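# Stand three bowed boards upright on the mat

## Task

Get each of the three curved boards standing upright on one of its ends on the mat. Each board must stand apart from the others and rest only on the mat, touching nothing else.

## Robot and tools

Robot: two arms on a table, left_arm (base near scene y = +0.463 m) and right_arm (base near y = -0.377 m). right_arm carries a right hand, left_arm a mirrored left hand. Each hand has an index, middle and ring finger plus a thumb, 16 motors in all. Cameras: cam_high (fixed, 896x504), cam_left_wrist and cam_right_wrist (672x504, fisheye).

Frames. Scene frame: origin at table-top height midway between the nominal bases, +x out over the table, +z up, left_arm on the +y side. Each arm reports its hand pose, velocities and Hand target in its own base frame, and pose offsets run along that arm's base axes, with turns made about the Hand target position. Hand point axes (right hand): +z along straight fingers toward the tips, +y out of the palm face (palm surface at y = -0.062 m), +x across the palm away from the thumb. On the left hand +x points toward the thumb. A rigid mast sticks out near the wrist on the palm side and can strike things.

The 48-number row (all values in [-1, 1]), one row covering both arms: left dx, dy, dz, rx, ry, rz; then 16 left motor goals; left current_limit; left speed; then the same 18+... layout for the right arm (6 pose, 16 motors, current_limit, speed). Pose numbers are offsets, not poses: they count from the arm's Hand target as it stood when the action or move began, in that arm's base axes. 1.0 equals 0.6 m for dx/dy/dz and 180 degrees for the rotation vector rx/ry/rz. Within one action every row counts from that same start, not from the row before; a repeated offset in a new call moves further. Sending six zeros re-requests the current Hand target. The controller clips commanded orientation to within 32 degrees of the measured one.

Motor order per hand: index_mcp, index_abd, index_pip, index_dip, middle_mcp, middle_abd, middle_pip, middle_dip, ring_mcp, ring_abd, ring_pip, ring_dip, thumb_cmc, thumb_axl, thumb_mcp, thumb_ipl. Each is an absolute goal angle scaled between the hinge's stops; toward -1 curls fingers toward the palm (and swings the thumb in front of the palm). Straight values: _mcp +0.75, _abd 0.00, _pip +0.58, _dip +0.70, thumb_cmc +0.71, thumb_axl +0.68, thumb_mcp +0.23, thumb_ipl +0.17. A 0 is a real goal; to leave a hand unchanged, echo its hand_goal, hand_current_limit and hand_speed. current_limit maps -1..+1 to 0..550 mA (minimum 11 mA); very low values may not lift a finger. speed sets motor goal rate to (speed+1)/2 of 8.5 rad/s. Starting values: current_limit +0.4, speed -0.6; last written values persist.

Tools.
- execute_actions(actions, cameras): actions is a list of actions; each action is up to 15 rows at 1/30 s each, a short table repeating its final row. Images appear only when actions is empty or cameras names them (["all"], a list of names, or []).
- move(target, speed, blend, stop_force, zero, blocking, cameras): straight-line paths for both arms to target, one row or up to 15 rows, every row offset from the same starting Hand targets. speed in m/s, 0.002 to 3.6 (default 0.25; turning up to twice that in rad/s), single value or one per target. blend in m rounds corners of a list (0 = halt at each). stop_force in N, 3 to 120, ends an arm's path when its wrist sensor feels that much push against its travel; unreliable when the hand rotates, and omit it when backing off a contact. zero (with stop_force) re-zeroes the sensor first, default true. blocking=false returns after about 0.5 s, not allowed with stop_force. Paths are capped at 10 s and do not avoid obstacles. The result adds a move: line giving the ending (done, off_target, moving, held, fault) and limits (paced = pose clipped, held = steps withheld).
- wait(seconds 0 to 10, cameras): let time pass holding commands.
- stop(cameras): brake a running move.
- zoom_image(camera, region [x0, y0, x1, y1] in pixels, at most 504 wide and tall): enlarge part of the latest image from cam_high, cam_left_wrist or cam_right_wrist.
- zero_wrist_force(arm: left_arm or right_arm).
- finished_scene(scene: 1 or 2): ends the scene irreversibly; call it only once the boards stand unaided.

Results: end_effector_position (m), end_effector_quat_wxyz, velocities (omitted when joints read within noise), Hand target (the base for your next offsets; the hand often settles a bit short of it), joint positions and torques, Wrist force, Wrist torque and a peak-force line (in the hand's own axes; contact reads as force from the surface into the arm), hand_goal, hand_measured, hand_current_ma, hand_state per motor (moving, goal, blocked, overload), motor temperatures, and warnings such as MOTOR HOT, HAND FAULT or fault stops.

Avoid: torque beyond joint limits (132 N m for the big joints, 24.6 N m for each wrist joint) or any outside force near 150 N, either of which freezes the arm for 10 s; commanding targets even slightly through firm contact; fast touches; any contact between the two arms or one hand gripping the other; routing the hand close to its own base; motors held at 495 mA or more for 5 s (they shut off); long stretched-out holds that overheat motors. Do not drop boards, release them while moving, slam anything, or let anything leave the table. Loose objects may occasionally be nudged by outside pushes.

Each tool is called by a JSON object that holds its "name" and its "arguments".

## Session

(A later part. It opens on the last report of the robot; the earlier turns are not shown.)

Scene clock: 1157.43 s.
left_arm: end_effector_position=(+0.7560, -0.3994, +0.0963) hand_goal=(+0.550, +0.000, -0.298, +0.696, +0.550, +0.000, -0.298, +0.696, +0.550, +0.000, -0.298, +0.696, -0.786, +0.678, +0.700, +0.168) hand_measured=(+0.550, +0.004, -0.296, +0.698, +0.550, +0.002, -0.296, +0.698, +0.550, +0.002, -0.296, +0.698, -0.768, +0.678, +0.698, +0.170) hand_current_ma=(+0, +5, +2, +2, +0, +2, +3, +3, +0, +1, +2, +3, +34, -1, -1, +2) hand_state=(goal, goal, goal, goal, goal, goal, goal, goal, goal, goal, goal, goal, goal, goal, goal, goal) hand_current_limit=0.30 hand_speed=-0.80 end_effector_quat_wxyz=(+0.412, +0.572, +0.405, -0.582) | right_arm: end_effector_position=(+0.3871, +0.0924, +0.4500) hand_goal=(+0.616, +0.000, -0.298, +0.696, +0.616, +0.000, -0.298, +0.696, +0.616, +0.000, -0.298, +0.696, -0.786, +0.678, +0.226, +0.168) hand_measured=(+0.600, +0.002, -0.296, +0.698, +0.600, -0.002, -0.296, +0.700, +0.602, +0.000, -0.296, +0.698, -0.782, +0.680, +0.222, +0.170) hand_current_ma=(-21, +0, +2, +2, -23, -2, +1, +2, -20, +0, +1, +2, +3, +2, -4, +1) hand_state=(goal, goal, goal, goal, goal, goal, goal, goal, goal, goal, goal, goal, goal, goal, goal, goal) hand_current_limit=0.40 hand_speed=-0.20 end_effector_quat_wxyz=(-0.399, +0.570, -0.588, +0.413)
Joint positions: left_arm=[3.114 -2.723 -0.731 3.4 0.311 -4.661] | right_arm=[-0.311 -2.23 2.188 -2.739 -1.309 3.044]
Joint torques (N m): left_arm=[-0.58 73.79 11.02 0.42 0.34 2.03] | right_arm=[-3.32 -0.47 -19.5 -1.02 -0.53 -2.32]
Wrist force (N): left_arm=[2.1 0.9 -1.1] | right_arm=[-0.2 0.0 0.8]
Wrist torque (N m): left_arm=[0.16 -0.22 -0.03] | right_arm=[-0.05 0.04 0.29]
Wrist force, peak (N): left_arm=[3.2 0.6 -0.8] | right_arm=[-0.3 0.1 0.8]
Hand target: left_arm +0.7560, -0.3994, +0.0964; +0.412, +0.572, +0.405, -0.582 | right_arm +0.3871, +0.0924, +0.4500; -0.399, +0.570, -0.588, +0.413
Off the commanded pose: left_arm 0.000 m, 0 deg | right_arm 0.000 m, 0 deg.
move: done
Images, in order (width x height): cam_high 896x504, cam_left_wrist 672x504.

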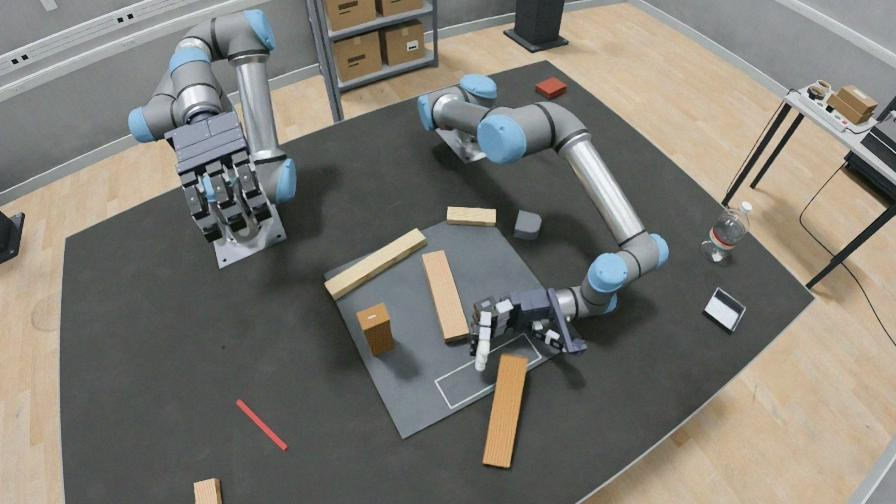

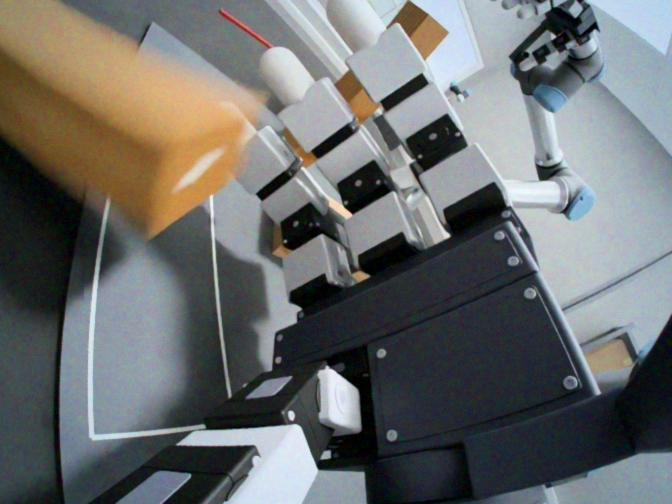

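{"name": "move", "arguments": {"target": [[0,0,0.35,0,0,0,0.55,0,-0.298,0.696,0.55,0,-0.298,0.696,0.55,0,-0.298,0.696,-0.786,0.678,0.35,0.168,0.3,-0.6,0,0,0,0,0,0,0.616,0,-0.298,0.696,0.616,0,-0.298,0.696,0.616,0,-0.298,0.696,-0.786,0.678,0.226,0.168,0.4,-0.2],[-0.593,0.467,0.55,0,0,0,0.55,0,-0.298,0.696,0.55,0,-0.298,0.696,0.55,0,-0.298,0.696,-0.786,0.678,0.35,0.168,0.3,-0.6,0,0,0,0,0,0,0.616,0,-0.298,0.696,0.616,0,-0.298,0.696,0.616,0,-0.298,0.696,-0.786,0.678,0.226,0.168,0.4,-0.2]], "speed": [0.2, 0.35], "blend": 0.03, "cameras": ["cam_high"]}}

{"name": "zoom_image", "arguments": {"camera": "cam_high", "region": [440, 320, 600, 480]}}

Scene clock: 1230.83 s.
left_arm: end_effector_position=(+0.4003, -0.1192, +0.4263) hand_goal=(+0.550, +0.000, -0.298, +0.696, +0.550, +0.000, -0.298, +0.696, +0.550, +0.000, -0.298, +0.696, -0.786, +0.678, +0.350, +0.168) hand_measured=(+0.550, +0.004, -0.296, +0.698, +0.550, +0.002, -0.296, +0.698, +0.550, +0.002, -0.296, +0.698, -0.768, +0.678, +0.352, +0.170) hand_current_ma=(+0, +5, +2, +2, +0, +2, +3, +3, +0, +1, +2, +3, +34, -1, +2, +2) hand_state=(goal, goal, goal, goal, goal, goal, goal, goal, goal, goal, goal, goal, goal, goal, goal, goal) hand_current_limit=0.30 hand_speed=-0.60 end_effector_quat_wxyz=(+0.412, +0.572, +0.405, -0.582) | right_arm: end_effector_position=(+0.3871, +0.0924, +0.4500) hand_goal=(+0.616, +0.000, -0.298, +0.696, +0.616, +0.000, -0.298, +0.696, +0.616, +0.000, -0.298, +0.696, -0.786, +0.678, +0.226, +0.168) hand_measured=(+0.600, +0.002, -0.296, +0.698, +0.600, -0.002, -0.296, +0.700, +0.602, +0.000, -0.296, +0.698, -0.782, +0.680, +0.222, +0.170) hand_current_ma=(-21, +0, +2, +2, -23, -2, +1, +2, -20, +0, +1, +2, +3, +2, -4, +1) hand_state=(goal, goal, goal, goal, goal, goal, goal, goal, goal, goal, goal, goal, goal, goal, goal, goal) hand_current_limit=0.40 hand_speed=-0.20 end_effector_quat_wxyz=(-0.399, +0.570, -0.588, +0.413)
Joint positions: left_arm=[3.775 -1.585 -1.665 3.23 0.972 -4.701] | right_arm=[-0.311 -2.23 2.188 -2.739 -1.309 3.044]
Joint torques (N m): left_arm=[6.02 30.86 18.65 -0.93 1.54 1.41] | right_arm=[-2.5 0.27 -19.7 -1.01 -0.42 -2.26]
Wrist force (N): left_arm=[1.7 1.2 -0.9] | right_arm=[-0.3 0.0 0.4]
Wrist torque (N m): left_arm=[0.19 -0.18 0.05] | right_arm=[-0.02 0.06 0.27]
Wrist force, peak (N): left_arm=[4.1 1.1 -1.3] | right_arm=[-0.5 0.2 0.7]
Hand target: left_arm +0.4002, -0.1192, +0.4264; +0.412, +0.572, +0.405, -0.582 | right_arm +0.3871, +0.0924, +0.4500; -0.399, +0.570, -0.588, +0.413
Off the commanded pose: left_arm 0.000 m, 0 deg | right_arm 0.000 m, 0 deg.
move: done
Images, in order (width x height): cam_high 896x504.

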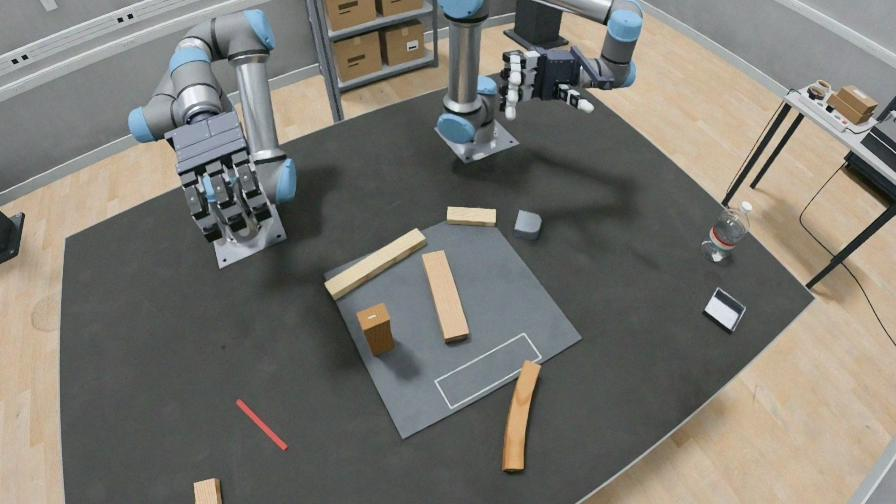

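Scaled by 3.150.

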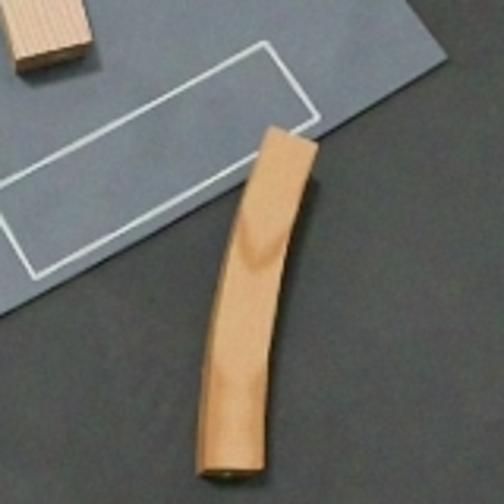

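{"name": "move", "arguments": {"target": [[0,0,0,0,0,0,0.55,0,-0.298,0.696,0.55,0,-0.298,0.696,0.55,0,-0.298,0.696,-0.786,0.678,0.35,0.168,0.3,-0.6,0.369,0.552,-0.05,0.0265,-0.0635,0.2723,0.616,0,-0.298,0.696,0.616,0,-0.298,0.696,0.616,0,-0.298,0.696,-0.786,0.678,0.226,0.168,0.4,-0.2]], "speed": 0.3, "cameras": ["cam_high"]}}

Scene clock: 1256.67 s.
left_arm: end_effector_position=(+0.4002, -0.1192, +0.4264) hand_goal=(+0.550, +0.000, -0.298, +0.696, +0.550, +0.000, -0.298, +0.696, +0.550, +0.000, -0.298, +0.696, -0.786, +0.678, +0.350, +0.168) hand_measured=(+0.550, +0.004, -0.296, +0.698, +0.550, +0.002, -0.296, +0.698, +0.550, +0.002, -0.296, +0.698, -0.768, +0.678, +0.352, +0.170) hand_current_ma=(+0, +5, +2, +2, +0, +2, +3, +3, +0, +1, +2, +3, +34, -1, +2, +2) hand_state=(goal, goal, goal, goal, goal, goal, goal, goal, goal, goal, goal, goal, goal, goal, goal, goal) hand_current_limit=0.30 hand_speed=-0.60 end_effector_quat_wxyz=(+0.412, +0.572, +0.405, -0.582) | right_arm: end_effector_position=(+0.6084, +0.4236, +0.4200) hand_goal=(+0.616, +0.000, -0.298, +0.696, +0.616, +0.000, -0.298, +0.696, +0.616, +0.000, -0.298, +0.696, -0.786, +0.678, +0.226, +0.168) hand_measured=(+0.600, +0.002, -0.296, +0.698, +0.600, -0.002, -0.296, +0.700, +0.602, +0.000, -0.296, +0.698, -0.782, +0.680, +0.222, +0.170) hand_current_ma=(-21, +0, +1, +2, -23, -2, +1, +2, -20, +0, +1, +2, +3, +2, -3, +1) hand_state=(goal, goal, goal, goal, goal, goal, goal, goal, goal, goal, goal, goal, goal, goal, goal, goal) hand_current_limit=0.40 hand_speed=-0.20 end_effector_quat_wxyz=(-0.612, +0.703, -0.274, +0.239)
Joint positions: left_arm=[3.776 -1.585 -1.665 3.23 0.972 -4.701] | right_arm=[0.231 -1.245 1.577 -3.307 -0.982 3.048]
Joint torques (N m): left_arm=[4.85 31.27 10.1 -2.79 1.62 1.81] | right_arm=[-3.27 -30.26 -26.96 -3.85 1.7 2.78]
Wrist force (N): left_arm=[1.7 1.1 -0.9] | right_arm=[-0.1 -0.2 0.3]
Wrist torque (N m): left_arm=[0.19 -0.18 0.05] | right_arm=[-0.02 0.06 0.39]
Wrist force, peak (N): left_arm=[2.5 1.1 -1.0] | right_arm=[-0.4 -0.1 2.3]
Hand target: left_arm +0.4002, -0.1192, +0.4264; +0.412, +0.572, +0.405, -0.582 | right_arm +0.6085, +0.4236, +0.4200; -0.612, +0.703, -0.274, +0.239
Off the commanded pose: left_arm 0.000 m, 0 deg | right_arm 0.000 m, 0 deg.
move: done
Images, in order (width x height): cam_high 896x504.

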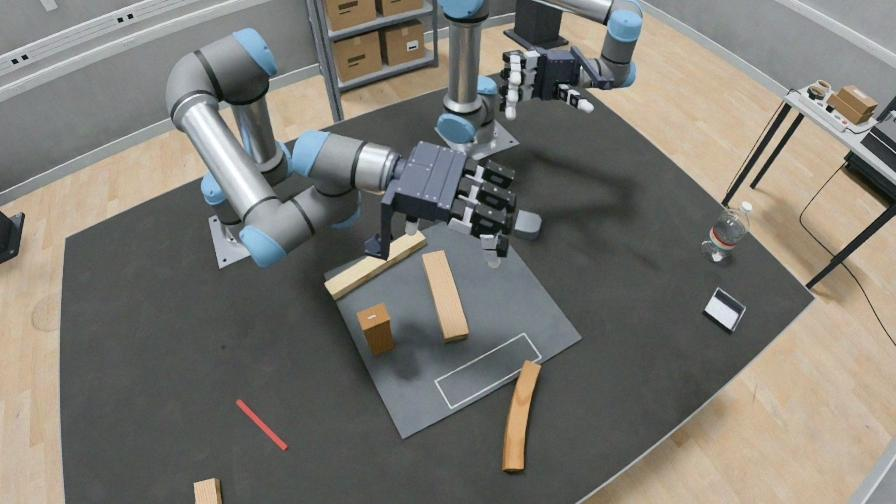

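{"name": "move", "arguments": {"target": [[0,0,0,0,0,0,0.55,0,-0.298,0.696,0.55,0,-0.298,0.696,0.55,0,-0.298,0.696,-0.786,0.678,0.35,0.168,0.3,-0.6,0.3608,0.1157,-0.4333,0,0,0,0.616,0,-0.298,0.696,0.616,0,-0.298,0.696,0.616,0,-0.298,0.696,-0.786,0.678,0.226,0.168,0.4,-0.2]], "speed": 0.15, "cameras": ["cam_high","cam_right_wrist"]}}

{"name": "zoom_image", "arguments": {"camera": "cam_high", "region": [380, 220, 620, 480]}}

Scene clock: 1260.97 s.
left_arm: end_effector_position=(+0.4002, -0.1192, +0.4264) hand_goal=(+0.550, +0.000, -0.298, +0.696, +0.550, +0.000, -0.298, +0.696, +0.550, +0.000, -0.298, +0.696, -0.786, +0.678, +0.350, +0.168) hand_measured=(+0.550, +0.004, -0.296, +0.698, +0.550, +0.002, -0.296, +0.698, +0.550, +0.002, -0.296, +0.698, -0.768, +0.678, +0.352, +0.170) hand_current_ma=(+0, +5, +2, +2, +0, +2, +3, +3, +0, +1, +2, +3, +34, -1, +2, +2) hand_state=(goal, goal, goal, goal, goal, goal, goal, goal, goal, goal, goal, goal, goal, goal, goal, goal) hand_current_limit=0.30 hand_speed=-0.60 end_effector_quat_wxyz=(+0.412, +0.572, +0.405, -0.582) | right_arm: end_effector_position=(+0.7372, +0.4645, +0.2673) hand_goal=(+0.616, +0.000, -0.298, +0.696, +0.616, +0.000, -0.298, +0.696, +0.616, +0.000, -0.298, +0.696, -0.786, +0.678, +0.226, +0.168) hand_measured=(+0.604, +0.002, -0.296, +0.698, +0.604, -0.002, -0.296, +0.700, +0.604, +0.000, -0.296, +0.698, -0.784, +0.680, +0.224, +0.170) hand_current_ma=(-15, +0, +1, +2, -16, -1, +1, +2, -14, +0, +1, +2, +2, +2, -2, +1) hand_state=(goal, goal, goal, goal, goal, goal, goal, goal, goal, goal, goal, goal, goal, goal, goal, goal) hand_current_limit=0.40 hand_speed=-0.20 end_effector_quat_wxyz=(-0.612, +0.702, -0.273, +0.240)
Joint positions: left_arm=[3.776 -1.585 -1.665 3.23 0.972 -4.701] | right_arm=[0.247 -0.798 1.282 -3.466 -0.998 3.051]
Joint torques (N m): left_arm=[5.3 32.12 10.62 -2.81 1.72 1.92] | right_arm=[1.08 -53.39 -19.88 -2.03 0.12 0.05]
Wrist force (N): left_arm=[1.9 1.2 -1.0] | right_arm=[-0.1 -0.4 0.5]
Wrist torque (N m): left_arm=[0.20 -0.21 0.06] | right_arm=[-0.06 0.04 0.28]
Wrist force, peak (N): left_arm=[2.1 1.1 -1.6] | right_arm=[0.0 4.5 1.4]
Hand target: left_arm +0.4002, -0.1192, +0.4264; +0.412, +0.572, +0.405, -0.582 | right_arm +0.7372, +0.4645, +0.2673; -0.612, +0.702, -0.273, +0.240 (not the last commanded pose)
Off the commanded pose: left_arm 0.000 m, 0 deg | right_arm 0.142 m, 0 deg.
FORCE FAULT: contact force on the right arm reached its limit, and that arm stopped. The contact can be on any part of that arm, not only on its tool. That arm's remaining commands of this call were not run. That arm is still stopped at the end of this call. That arm stays stopped for about 10 more seconds. Until then a move that you send moves the other arm only, and its call returns only when the move has ended. Once the stop has ended, the next robot result says so. If the stop ends while you think or write, that arm runs what you send next, counted from a new Hand target: where the arm stands when the stop ends. While its stop runs, that arm, its gripper or tool too, takes no new command. Until it ends, the stop uses up actions while you think or wait. An arm that is not stopped still takes commands.
move: fault (right_arm)
Images, in order (width x height): cam_high 896x504, cam_right_wrist 672x504.

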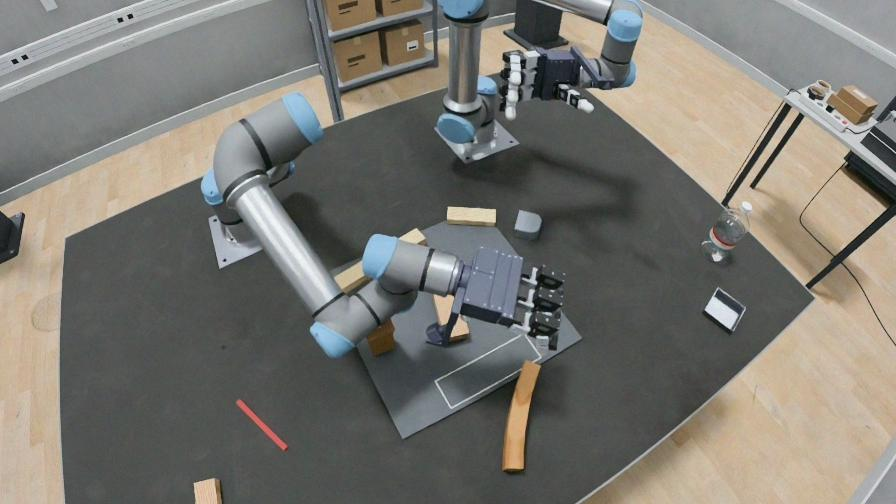

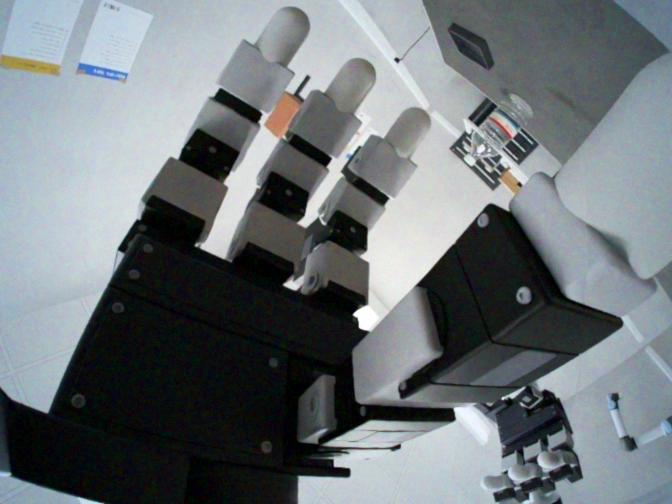

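Scaled by 1.938.

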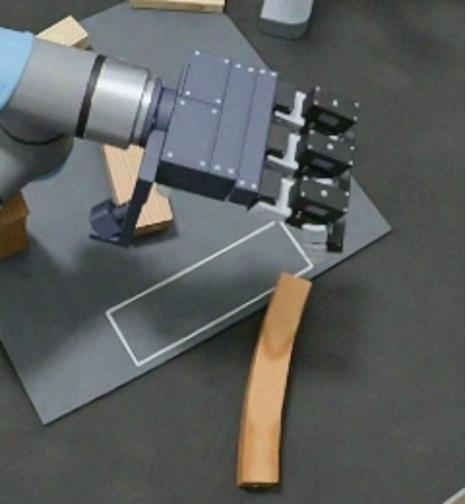

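{"name": "zoom_image", "arguments": {"camera": "cam_high", "region": [300, 230, 440, 370]}}

Scaled by 3.600.

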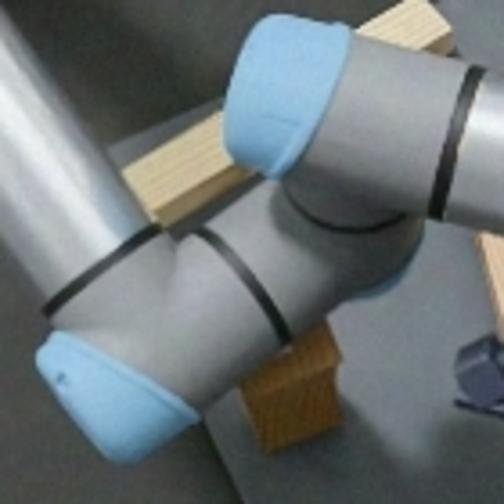

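{"name": "wait", "arguments": {"seconds": 10, "cameras": ["cam_high"]}}

{"name": "zoom_image", "arguments": {"camera": "cam_high", "region": [300, 230, 440, 370]}}

Scene clock: 1278.83 s.
left_arm: end_effector_position=(+0.4002, -0.1192, +0.4264) hand_goal=(+0.550, +0.000, -0.298, +0.696, +0.550, +0.000, -0.298, +0.696, +0.550, +0.000, -0.298, +0.696, -0.786, +0.678, +0.350, +0.168) hand_measured=(+0.550, +0.004, -0.296, +0.698, +0.550, +0.002, -0.296, +0.698, +0.550, +0.002, -0.296, +0.698, -0.768, +0.678, +0.352, +0.170) hand_current_ma=(+0, +5, +2, +2, +0, +2, +3, +3, +0, +1, +2, +3, +34, -1, +2, +2) hand_state=(goal, goal, goal, goal, goal, goal, goal, goal, goal, goal, goal, goal, goal, goal, goal, goal) hand_current_limit=0.30 hand_speed=-0.60 end_effector_quat_wxyz=(+0.412, +0.572, +0.405, -0.582) | right_arm: end_effector_position=(+0.7372, +0.4645, +0.2673) hand_goal=(+0.616, +0.000, -0.298, +0.696, +0.616, +0.000, -0.298, +0.696, +0.616, +0.000, -0.298, +0.696, -0.786, +0.678, +0.226, +0.168) hand_measured=(+0.604, +0.002, -0.296, +0.698, +0.604, -0.002, -0.296, +0.700, +0.604, +0.000, -0.296, +0.698, -0.784, +0.680, +0.224, +0.170) hand_current_ma=(-15, +0, +1, +2, -16, -1, +1, +2, -14, +0, +1, +2, +2, +2, -2, +1) hand_state=(goal, goal, goal, goal, goal, goal, goal, goal, goal, goal, goal, goal, goal, goal, goal, goal) hand_current_limit=0.40 hand_speed=-0.20 end_effector_quat_wxyz=(-0.612, +0.702, -0.273, +0.240)
Joint positions: left_arm=[3.776 -1.585 -1.665 3.23 0.972 -4.701] | right_arm=[0.247 -0.798 1.282 -3.466 -0.998 3.051]
Joint torques (N m): left_arm=[3.51 32.52 10.6 -2.93 1.55 1.46] | right_arm=[0.39 -53.76 -20.69 -2.14 0.08 -0.01]
Wrist force (N): left_arm=[1.9 0.9 -1.2] | right_arm=[-0.3 -0.5 0.2]
Wrist torque (N m): left_arm=[0.18 -0.21 0.07] | right_arm=[-0.05 0.09 0.26]
Wrist force, peak (N): left_arm=[2.5 0.7 -1.6] | right_arm=[-0.5 -0.4 0.6]
Hand target: left_arm +0.4002, -0.1192, +0.4264; +0.412, +0.572, +0.405, -0.582 | right_arm +0.7372, +0.4645, +0.2673; -0.612, +0.702, -0.273, +0.240 (not the last commanded pose)
Off the commanded pose: left_arm 0.000 m, 0 deg | right_arm 0.142 m, 0 deg.
FORCE FAULT, CONTINUED: the right arm's stop, for the force fault that an earlier result reported, is over. The rest of the stop counts as 20 of the actions that you can send in this scene. During its stop the right arm's controller moved it back a little. That arm's target is now where it stood when the stop ended, not its last command. That arm accepts commands again.
wait: 10.00 s; at rest from the start
Images, in order (width x height): cam_high 896x504.

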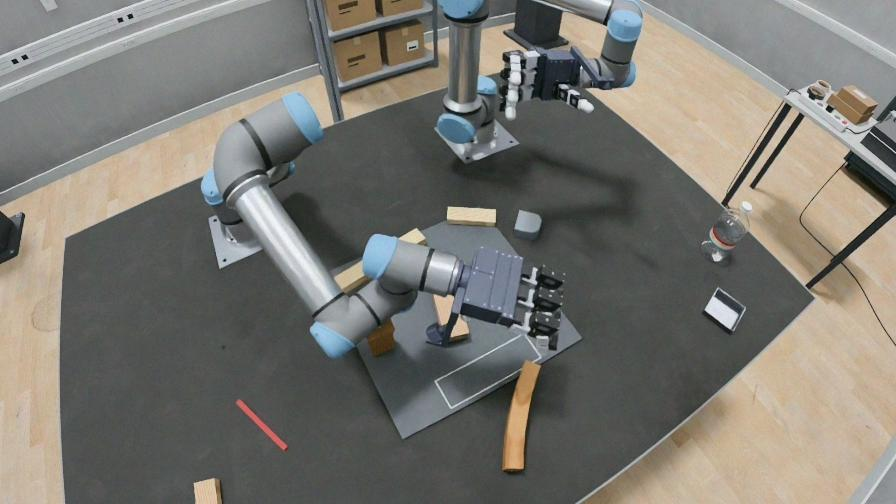

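Scaled by 3.600.

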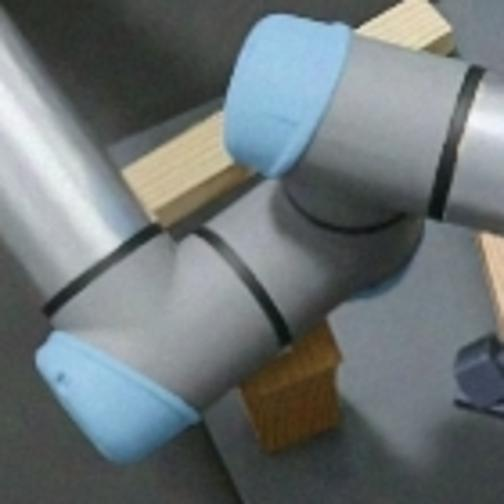

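{"name": "move", "arguments": {"target": [[0,0,0,0,0,0,0.55,0,-0.298,0.696,0.55,0,-0.298,0.696,0.55,0,-0.298,0.696,-0.786,0.678,0.35,0.168,0.3,-0.6,0,0,0.08,0,0,0,0.616,0,-0.298,0.696,0.616,0,-0.298,0.696,0.616,0,-0.298,0.696,-0.786,0.678,0.226,0.168,0.4,-0.2],[0,0,0,0,0,0,0.55,0,-0.298,0.696,0.55,0,-0.298,0.696,0.55,0,-0.298,0.696,-0.786,0.678,0.35,0.168,0.3,-0.6,-0.2145,-0.068,0.2545,0,0,0,0.616,0,-0.298,0.696,0.616,0,-0.298,0.696,0.616,0,-0.298,0.696,-0.786,0.678,0.226,0.168,0.4,-0.2]], "speed": [0.03, 0.2], "blend": 0.01, "cameras": ["cam_high"]}}

{"name": "zoom_image", "arguments": {"camera": "cam_high", "region": [300, 230, 580, 480]}}

Scene clock: 1284.73 s.
left_arm: end_effector_position=(+0.4002, -0.1192, +0.4264) hand_goal=(+0.550, +0.000, -0.298, +0.696, +0.550, +0.000, -0.298, +0.696, +0.550, +0.000, -0.298, +0.696, -0.786, +0.678, +0.350, +0.168) hand_measured=(+0.550, +0.004, -0.296, +0.698, +0.550, +0.002, -0.296, +0.698, +0.550, +0.002, -0.296, +0.698, -0.768, +0.678, +0.352, +0.170) hand_current_ma=(+0, +5, +2, +2, +0, +2, +3, +3, +0, +1, +2, +3, +34, -1, +2, +2) hand_state=(goal, goal, goal, goal, goal, goal, goal, goal, goal, goal, goal, goal, goal, goal, goal, goal) hand_current_limit=0.30 hand_speed=-0.60 end_effector_quat_wxyz=(+0.412, +0.572, +0.405, -0.582) | right_arm: end_effector_position=(+0.6086, +0.4237, +0.4199) hand_goal=(+0.616, +0.000, -0.298, +0.696, +0.616, +0.000, -0.298, +0.696, +0.616, +0.000, -0.298, +0.696, -0.786, +0.678, +0.226, +0.168) hand_measured=(+0.604, +0.002, -0.296, +0.698, +0.604, -0.002, -0.296, +0.700, +0.604, +0.000, -0.296, +0.698, -0.784, +0.680, +0.224, +0.170) hand_current_ma=(-15, +0, +1, +2, -16, -1, +1, +2, -14, +0, +1, +2, +2, +2, -2, +1) hand_state=(goal, goal, goal, goal, goal, goal, goal, goal, goal, goal, goal, goal, goal, goal, goal, goal) hand_current_limit=0.40 hand_speed=-0.20 end_effector_quat_wxyz=(-0.612, +0.702, -0.273, +0.241)
Joint positions: left_arm=[3.776 -1.585 -1.665 3.23 0.972 -4.701] | right_arm=[0.231 -1.244 1.578 -3.313 -0.983 3.048]
Joint torques (N m): left_arm=[2.83 30.53 11.17 -2.82 1.64 1.37] | right_arm=[5.95 -47.48 -16.56 -2.86 -1.19 -1.83]
Wrist force (N): left_arm=[1.5 1.0 -0.9] | right_arm=[-0.2 -0.1 0.4]
Wrist torque (N m): left_arm=[0.17 -0.16 0.03] | right_arm=[-0.02 0.07 0.41]
Wrist force, peak (N): left_arm=[2.3 1.3 -1.2] | right_arm=[-0.9 -1.3 -1.1]
Hand target: left_arm +0.4002, -0.1192, +0.4264; +0.412, +0.572, +0.405, -0.582 | right_arm +0.6085, +0.4237, +0.4200; -0.612, +0.702, -0.273, +0.240
Off the commanded pose: left_arm 0.000 m, 0 deg | right_arm 0.000 m, 0 deg.
move: done
Images, in order (width x height): cam_high 896x504.

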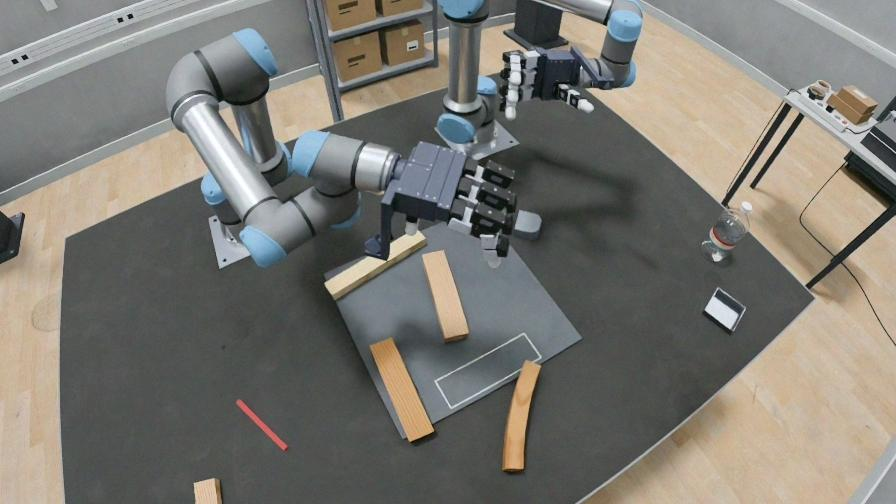

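Scaled by 1.800.

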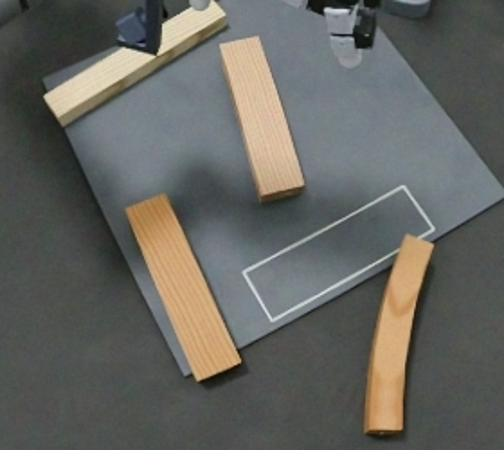

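{"name": "zoom_image", "arguments": {"camera": "cam_high", "region": [360, 325, 450, 450]}}

{"name": "zoom_image", "arguments": {"camera": "cam_high", "region": [490, 350, 560, 480]}}

Scaled by 4.032.

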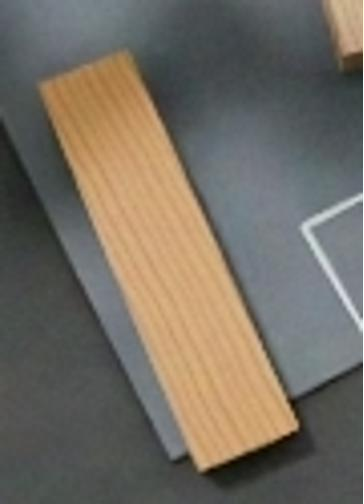

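Scaled by 3.877.

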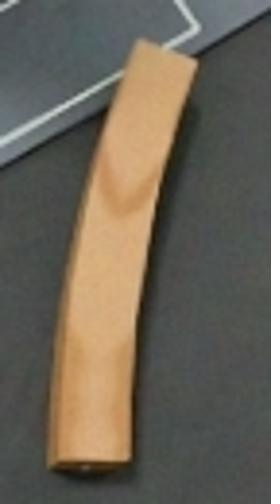

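{"name": "move", "arguments": {"target": [[0,0,0,0,0,0,0.55,0,-0.298,0.696,0.55,0,-0.298,0.696,0.55,0,-0.298,0.696,-0.786,0.678,0.35,0.168,0.3,-0.6,0.471,0.0245,-0.4167,-0.049,0.0452,0,0.616,0,-0.298,0.696,0.616,0,-0.298,0.696,0.616,0,-0.298,0.696,-0.786,0.678,0.226,0.168,0.4,-0.2]], "speed": 0.15, "cameras": ["cam_high","cam_right_wrist"]}}

{"name": "zoom_image", "arguments": {"camera": "cam_high", "region": [340, 260, 620, 500]}}

Scene clock: 1380.83 s.
left_arm: end_effector_position=(+0.4002, -0.1192, +0.4264) hand_goal=(+0.550, +0.000, -0.298, +0.696, +0.550, +0.000, -0.298, +0.696, +0.550, +0.000, -0.298, +0.696, -0.786, +0.678, +0.350, +0.168) hand_measured=(+0.550, +0.004, -0.296, +0.698, +0.550, +0.002, -0.296, +0.698, +0.550, +0.002, -0.296, +0.698, -0.768, +0.678, +0.352, +0.170) hand_current_ma=(+0, +5, +2, +2, +0, +2, +3, +3, +0, +1, +2, +3, +34, -1, +2, +2) hand_state=(goal, goal, goal, goal, goal, goal, goal, goal, goal, goal, goal, goal, goal, goal, goal, goal) hand_current_limit=0.30 hand_speed=-0.60 end_effector_quat_wxyz=(+0.412, +0.572, +0.405, -0.582) | right_arm: end_effector_position=(+0.8911, +0.4384, +0.1701) hand_goal=(+0.616, +0.000, -0.298, +0.696, +0.616, +0.000, -0.298, +0.696, +0.616, +0.000, -0.298, +0.696, -0.786, +0.678, +0.226, +0.168) hand_measured=(+0.604, +0.002, -0.296, +0.698, +0.604, -0.002, -0.296, +0.700, +0.604, +0.000, -0.296, +0.698, -0.784, +0.680, +0.224, +0.170) hand_current_ma=(-15, +0, +1, +2, -16, -1, +1, +2, -14, +0, +1, +2, +2, +2, -2, +1) hand_state=(goal, goal, goal, goal, goal, goal, goal, goal, goal, goal, goal, goal, goal, goal, goal, goal) hand_current_limit=0.40 hand_speed=-0.20 end_effector_quat_wxyz=(-0.536, +0.762, -0.296, +0.210)
Joint positions: left_arm=[3.776 -1.585 -1.665 3.23 0.972 -4.701] | right_arm=[0.19 -0.372 0.58 -2.93 -0.978 2.894]
Joint torques (N m): left_arm=[2.31 31.19 11.53 -2.85 1.67 1.27] | right_arm=[8.19 -60.01 -27.98 -2.81 1.19 2.63]
Wrist force (N): left_arm=[1.9 1.1 -1.0] | right_arm=[-0.4 0.0 0.6]
Wrist torque (N m): left_arm=[0.19 -0.21 0.06] | right_arm=[-0.03 0.07 0.37]
Wrist force, peak (N): left_arm=[2.2 1.2 -1.2] | right_arm=[0.2 0.8 1.5]
Hand target: left_arm +0.4002, -0.1192, +0.4264; +0.412, +0.572, +0.405, -0.582 | right_arm +0.8911, +0.4384, +0.1700; -0.536, +0.762, -0.297, +0.210
Off the commanded pose: left_arm 0.000 m, 0 deg | right_arm 0.000 m, 0 deg.
move: done
Images, in order (width x height): cam_high 896x504, cam_right_wrist 672x504.

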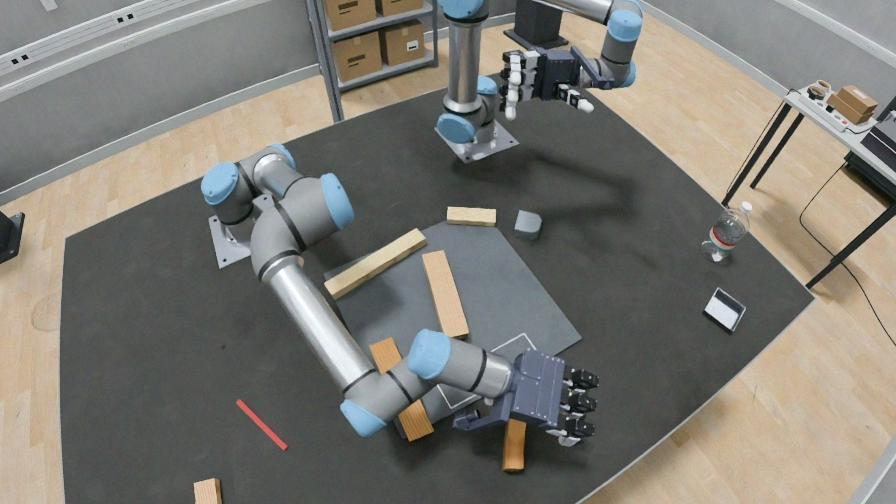

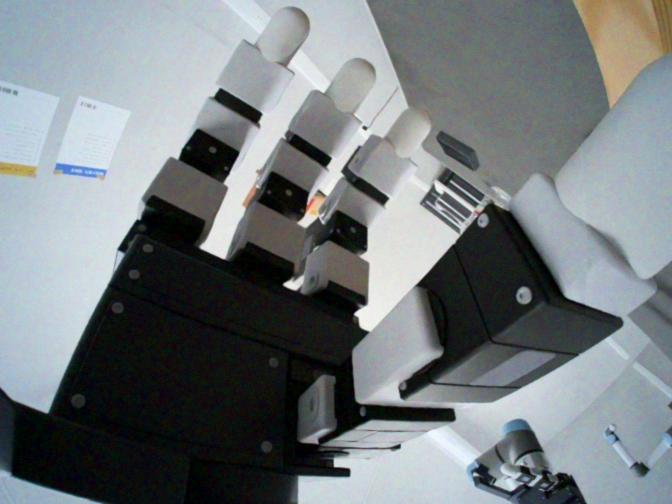

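Scaled by 1.800.

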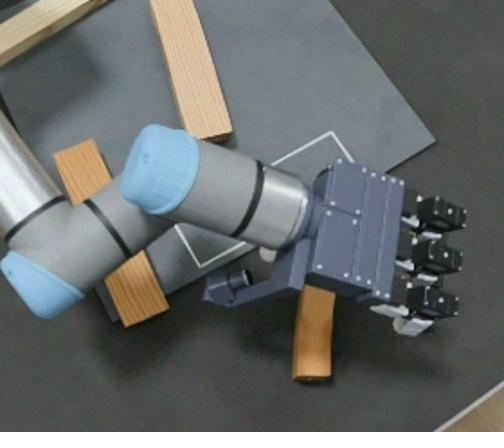

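{"name": "move", "arguments": {"target": [[0,0,0,0,0,0,0.55,0,-0.298,0.696,0.55,0,-0.298,0.696,0.55,0,-0.298,0.696,-0.786,0.678,0.35,0.168,0.3,-0.6,0,0,-0.1767,0,0,0,0.616,0,-0.298,0.696,0.616,0,-0.298,0.696,0.616,0,-0.298,0.696,-0.786,0.678,0.226,0.168,0.4,-0.2]], "speed": 0.06, "cameras": ["cam_high","cam_right_wrist"]}}

{"name": "zoom_image", "arguments": {"camera": "cam_high", "region": [440, 340, 620, 500]}}

{"name": "zoom_image", "arguments": {"camera": "cam_right_wrist", "region": [300, 0, 672, 300]}}

Scene clock: 1387.00 s.
left_arm: end_effector_position=(+0.4002, -0.1192, +0.4264) hand_goal=(+0.550, +0.000, -0.298, +0.696, +0.550, +0.000, -0.298, +0.696, +0.550, +0.000, -0.298, +0.696, -0.786, +0.678, +0.350, +0.168) hand_measured=(+0.550, +0.004, -0.296, +0.698, +0.550, +0.002, -0.296, +0.698, +0.550, +0.002, -0.296, +0.698, -0.768, +0.678, +0.352, +0.170) hand_current_ma=(+0, +5, +2, +2, +0, +2, +3, +3, +0, +1, +2, +3, +34, -1, +2, +2) hand_state=(goal, goal, goal, goal, goal, goal, goal, goal, goal, goal, goal, goal, goal, goal, goal, goal) hand_current_limit=0.30 hand_speed=-0.60 end_effector_quat_wxyz=(+0.412, +0.572, +0.405, -0.582) | right_arm: end_effector_position=(+0.8911, +0.4384, +0.0639) hand_goal=(+0.616, +0.000, -0.298, +0.696, +0.616, +0.000, -0.298, +0.696, +0.616, +0.000, -0.298, +0.696, -0.786, +0.678, +0.226, +0.168) hand_measured=(+0.604, +0.002, -0.296, +0.698, +0.604, -0.002, -0.296, +0.700, +0.604, +0.000, -0.296, +0.698, -0.784, +0.680, +0.224, +0.170) hand_current_ma=(-15, +0, +1, +2, -16, -1, +1, +2, -14, +0, +1, +2, +2, +2, -2, +1) hand_state=(goal, goal, goal, goal, goal, goal, goal, goal, goal, goal, goal, goal, goal, goal, goal, goal) hand_current_limit=0.40 hand_speed=-0.20 end_effector_quat_wxyz=(-0.536, +0.762, -0.296, +0.210)
Joint positions: left_arm=[3.776 -1.585 -1.665 3.23 0.972 -4.701] | right_arm=[0.19 -0.248 0.603 -3.078 -0.978 2.894]
Joint torques (N m): left_arm=[2.31 30.76 10.58 -2.85 1.59 1.11] | right_arm=[2.08 -78.91 -19.5 -0.83 1.22 -1.23]
Wrist force (N): left_arm=[2.1 1.0 -1.1] | right_arm=[-0.4 -0.4 0.3]
Wrist torque (N m): left_arm=[0.19 -0.23 0.08] | right_arm=[-0.05 0.07 0.35]
Wrist force, peak (N): left_arm=[2.3 1.3 -1.2] | right_arm=[-0.4 -1.2 0.2]
Hand target: left_arm +0.4002, -0.1192, +0.4264; +0.412, +0.572, +0.405, -0.582 | right_arm +0.8911, +0.4384, +0.0640; -0.536, +0.762, -0.297, +0.210
Off the commanded pose: left_arm 0.000 m, 0 deg | right_arm 0.000 m, 0 deg.
move: done
Images, in order (width x height): cam_high 896x504, cam_right_wrist 672x504.

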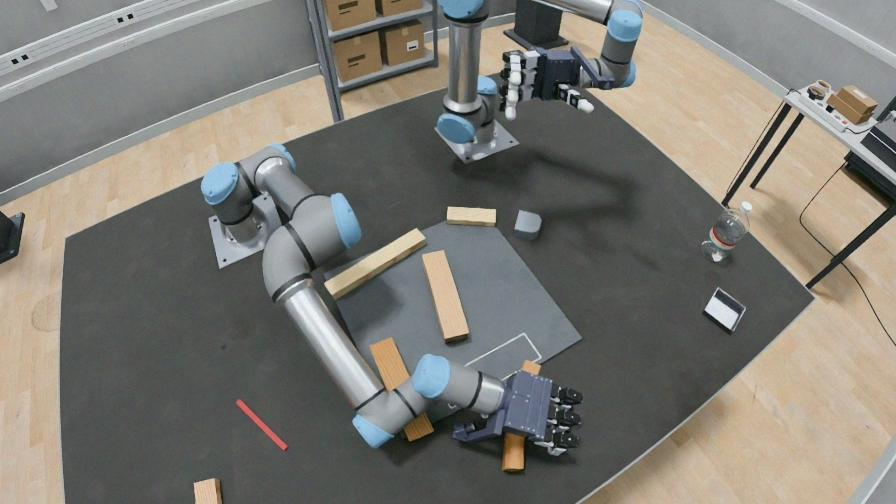

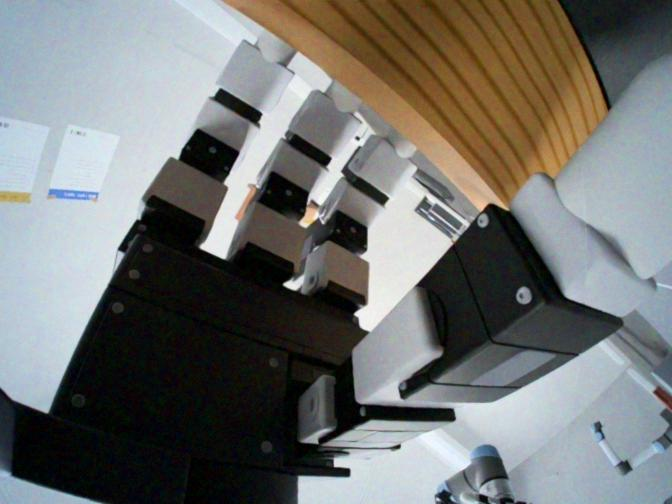

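Scaled by 2.800.

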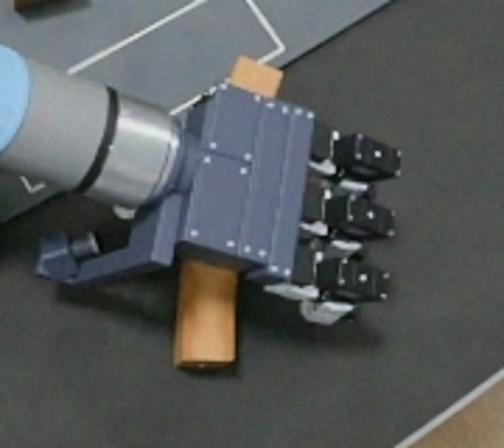

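Scaled by 1.355 from the camera's 672x504 image, which has a finer 960x720 frame.

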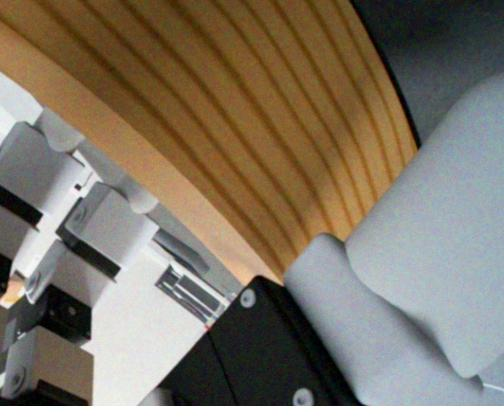

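{"name": "execute_actions", "arguments": {"actions": [[[0,0,0,0,0,0,0.55,0,-0.298,0.696,0.55,0,-0.298,0.696,0.55,0,-0.298,0.696,-0.786,0.678,0.35,0.168,0.3,-0.6,0,0,0,0,0,0,0.37,0,-0.298,0.696,0.37,0,-0.298,0.696,0.37,0,-0.298,0.696,-0.786,0.678,0.08,0.168,0.4,-0.4]],[[0,0,0,0,0,0,0.55,0,-0.298,0.696,0.55,0,-0.298,0.696,0.55,0,-0.298,0.696,-0.786,0.678,0.35,0.168,0.3,-0.6,0,0,0,0,0,0,0.26,0,-0.298,0.696,0.26,0,-0.298,0.696,0.26,0,-0.298,0.696,-0.786,0.678,-0.02,0.168,0.3,-0.5]],[[0,0,0,0,0,0,0.55,0,-0.298,0.696,0.55,0,-0.298,0.696,0.55,0,-0.298,0.696,-0.786,0.678,0.35,0.168,0.3,-0.6,0,0,0,0,0,0,0.18,0,-0.298,0.696,0.18,0,-0.298,0.696,0.18,0,-0.298,0.696,-0.786,0.678,-0.09,0.168,0.2,-0.6]],[[0,0,0,0,0,0,0.55,0,-0.298,0.696,0.55,0,-0.298,0.696,0.55,0,-0.298,0.696,-0.786,0.678,0.35,0.168,0.3,-0.6,0,0,0,0,0,0,0.15,0,-0.298,0.696,0.15,0,-0.298,0.696,0.15,0,-0.298,0.696,-0.786,0.678,-0.11,0.168,0.2,-0.6]]], "cameras": ["cam_right_wrist"]}}

Scene clock: 1392.80 s.
left_arm: end_effector_position=(+0.4002, -0.1192, +0.4264) hand_goal=(+0.550, +0.000, -0.298, +0.696, +0.550, +0.000, -0.298, +0.696, +0.550, +0.000, -0.298, +0.696, -0.786, +0.678, +0.350, +0.168) hand_measured=(+0.550, +0.004, -0.296, +0.698, +0.550, +0.002, -0.296, +0.698, +0.550, +0.002, -0.296, +0.698, -0.768, +0.678, +0.352, +0.170) hand_current_ma=(+0, +5, +2, +2, +0, +2, +3, +3, +0, +1, +2, +3, +34, -1, +2, +2) hand_state=(goal, goal, goal, goal, goal, goal, goal, goal, goal, goal, goal, goal, goal, goal, goal, goal) hand_current_limit=0.30 hand_speed=-0.60 end_effector_quat_wxyz=(+0.412, +0.572, +0.405, -0.582) | right_arm: end_effector_position=(+0.8911, +0.4384, +0.0640) hand_goal=(+0.150, +0.000, -0.298, +0.696, +0.150, +0.000, -0.298, +0.696, +0.150, +0.000, -0.298, +0.696, -0.786, +0.678, -0.110, +0.168) hand_measured=(+0.188, +0.002, -0.292, +0.698, +0.184, -0.002, -0.292, +0.700, +0.200, +0.000, -0.288, +0.700, -0.784, +0.680, -0.064, +0.178) hand_current_ma=(+82, +0, +6, +2, +69, -1, +5, +2, +119, +0, +11, +2, +2, +2, +142, +17) hand_state=(blocked, goal, goal, goal, blocked, goal, goal, goal, blocked, goal, goal, goal, goal, goal, blocked, goal) hand_current_limit=0.20 hand_speed=-0.60 end_effector_quat_wxyz=(-0.536, +0.762, -0.297, +0.210)
Joint positions: left_arm=[3.776 -1.585 -1.665 3.23 0.972 -4.701] | right_arm=[0.19 -0.248 0.603 -3.078 -0.978 2.894]
Joint torques (N m): left_arm=[1.78 31 11.41 -2.79 1.61 1.14] | right_arm=[1.88 -68.9 -20.77 -3.55 -0.41 2.29]
Wrist force (N): left_arm=[1.7 1.1 -1.2] | right_arm=[0.1 -4.6 1.8]
Wrist torque (N m): left_arm=[0.21 -0.19 0.05] | right_arm=[-0.01 -0.01 0.25]
Wrist force, peak (N): left_arm=[2.1 1.1 -1.5] | right_arm=[-0.1 -4.7 1.9]
Hand target: left_arm +0.4002, -0.1192, +0.4264; +0.412, +0.572, +0.405, -0.582 | right_arm +0.8911, +0.4384, +0.0640; -0.536, +0.762, -0.297, +0.210
Off the commanded pose: left_arm 0.000 m, 0 deg | right_arm 0.000 m, 0 deg.
Images, in order (width x height): cam_right_wrist 672x504.

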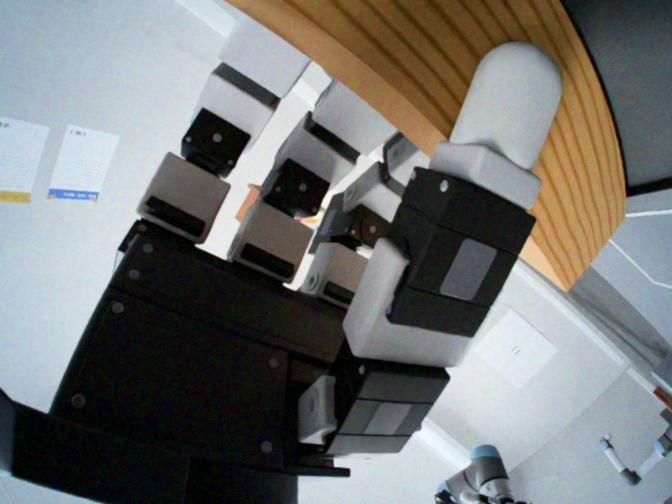

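{"name": "move", "arguments": {"target": [[0,0,0,0,0,0,0.55,0,-0.298,0.696,0.55,0,-0.298,0.696,0.55,0,-0.298,0.696,-0.786,0.678,0.35,0.168,0.3,-0.6,0,0,0,0,0,0,0.05,0,-0.298,0.696,0.05,0,-0.298,0.696,0.05,0,-0.298,0.696,-0.786,0.678,-0.24,0.168,0.6,-0.5],[0,0,0,0,0,0,0.55,0,-0.298,0.696,0.55,0,-0.298,0.696,0.55,0,-0.298,0.696,-0.786,0.678,0.35,0.168,0.3,-0.6,0,0,0.1,0,0,0,0.05,0,-0.298,0.696,0.05,0,-0.298,0.696,0.05,0,-0.298,0.696,-0.786,0.678,-0.24,0.168,0.6,-0.5]], "speed": 0.05, "cameras": ["cam_high","cam_right_wrist"]}}

Scene clock: 1397.13 s.
left_arm: end_effector_position=(+0.4002, -0.1192, +0.4264) hand_goal=(+0.550, +0.000, -0.298, +0.696, +0.550, +0.000, -0.298, +0.696, +0.550, +0.000, -0.298, +0.696, -0.786, +0.678, +0.350, +0.168) hand_measured=(+0.550, +0.004, -0.296, +0.698, +0.550, +0.002, -0.296, +0.698, +0.550, +0.002, -0.296, +0.698, -0.768, +0.678, +0.352, +0.170) hand_current_ma=(+0, +5, +2, +2, +0, +2, +3, +3, +0, +1, +2, +3, +34, -1, +2, +2) hand_state=(goal, goal, goal, goal, goal, goal, goal, goal, goal, goal, goal, goal, goal, goal, goal, goal) hand_current_limit=0.30 hand_speed=-0.60 end_effector_quat_wxyz=(+0.412, +0.572, +0.405, -0.582) | right_arm: end_effector_position=(+0.8911, +0.4385, +0.1242) hand_goal=(+0.050, +0.000, -0.298, +0.696, +0.050, +0.000, -0.298, +0.696, +0.050, +0.000, -0.298, +0.696, -0.786, +0.678, -0.240, +0.168) hand_measured=(+0.148, -0.002, -0.248, +0.718, +0.130, -0.004, -0.264, +0.714, +0.122, -0.002, -0.260, +0.712, -0.762, +0.684, -0.066, +0.206) hand_current_ma=(+311, -1, +106, +35, +231, -3, +63, +25, +202, -1, +70, +22, +37, +8, +440, +107) hand_state=(blocked, goal, blocked, blocked, blocked, goal, blocked, goal, blocked, goal, blocked, goal, blocked, goal, blocked, blocked) hand_current_limit=0.60 hand_speed=-0.50 end_effector_quat_wxyz=(-0.536, +0.762, -0.297, +0.210) end_effector_velocity=(+0.000, +0.000, -0.003) end_effector_angular_velocity=(+0.001, -0.002, +0.001)
Joint positions: left_arm=[3.776 -1.585 -1.665 3.23 0.972 -4.701] | right_arm=[0.19 -0.326 0.604 -3.001 -0.978 2.894]
Joint velocities: left_arm=[within noise] | right_arm=[0 0.004 0 -0.007 0.002 0]
Joint torques (N m): left_arm=[1.96 30.18 11.07 -2.89 1.64 1.05] | right_arm=[4.64 -63.49 -19.57 -4.53 -0.49 2.05]
Wrist force (N): left_arm=[1.6 1.2 -0.9] | right_arm=[-0.3 4.5 1.9]
Wrist torque (N m): left_arm=[0.20 -0.17 0.04] | right_arm=[0.25 0.06 0.42]
Wrist force, peak (N): left_arm=[2.2 1.2 -1.4] | right_arm=[0.7 -13.6 2.8]
Hand target: left_arm +0.4002, -0.1192, +0.4264; +0.412, +0.572, +0.405, -0.582 | right_arm +0.8911, +0.4384, +0.1240; -0.536, +0.762, -0.297, +0.210
Off the commanded pose: left_arm 0.000 m, 0 deg | right_arm 0.000 m, 0 deg.
move: done
Images, in order (width x height): cam_high 896x504, cam_right_wrist 672x504.

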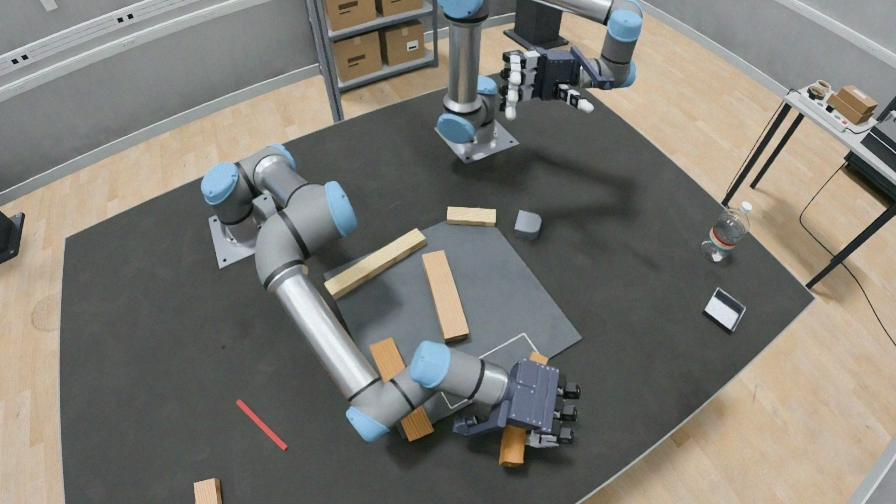

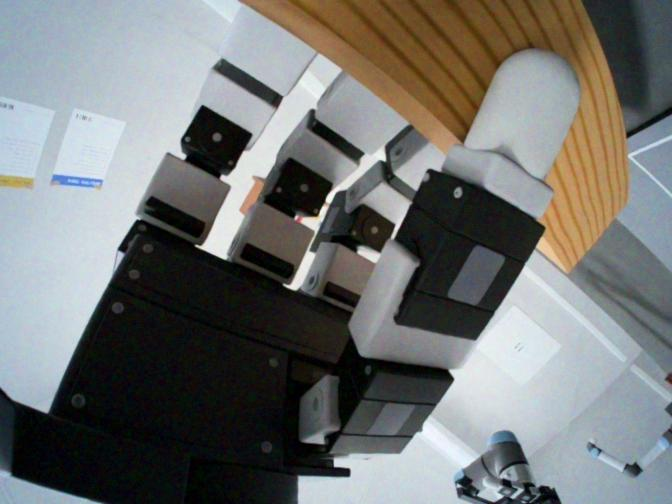

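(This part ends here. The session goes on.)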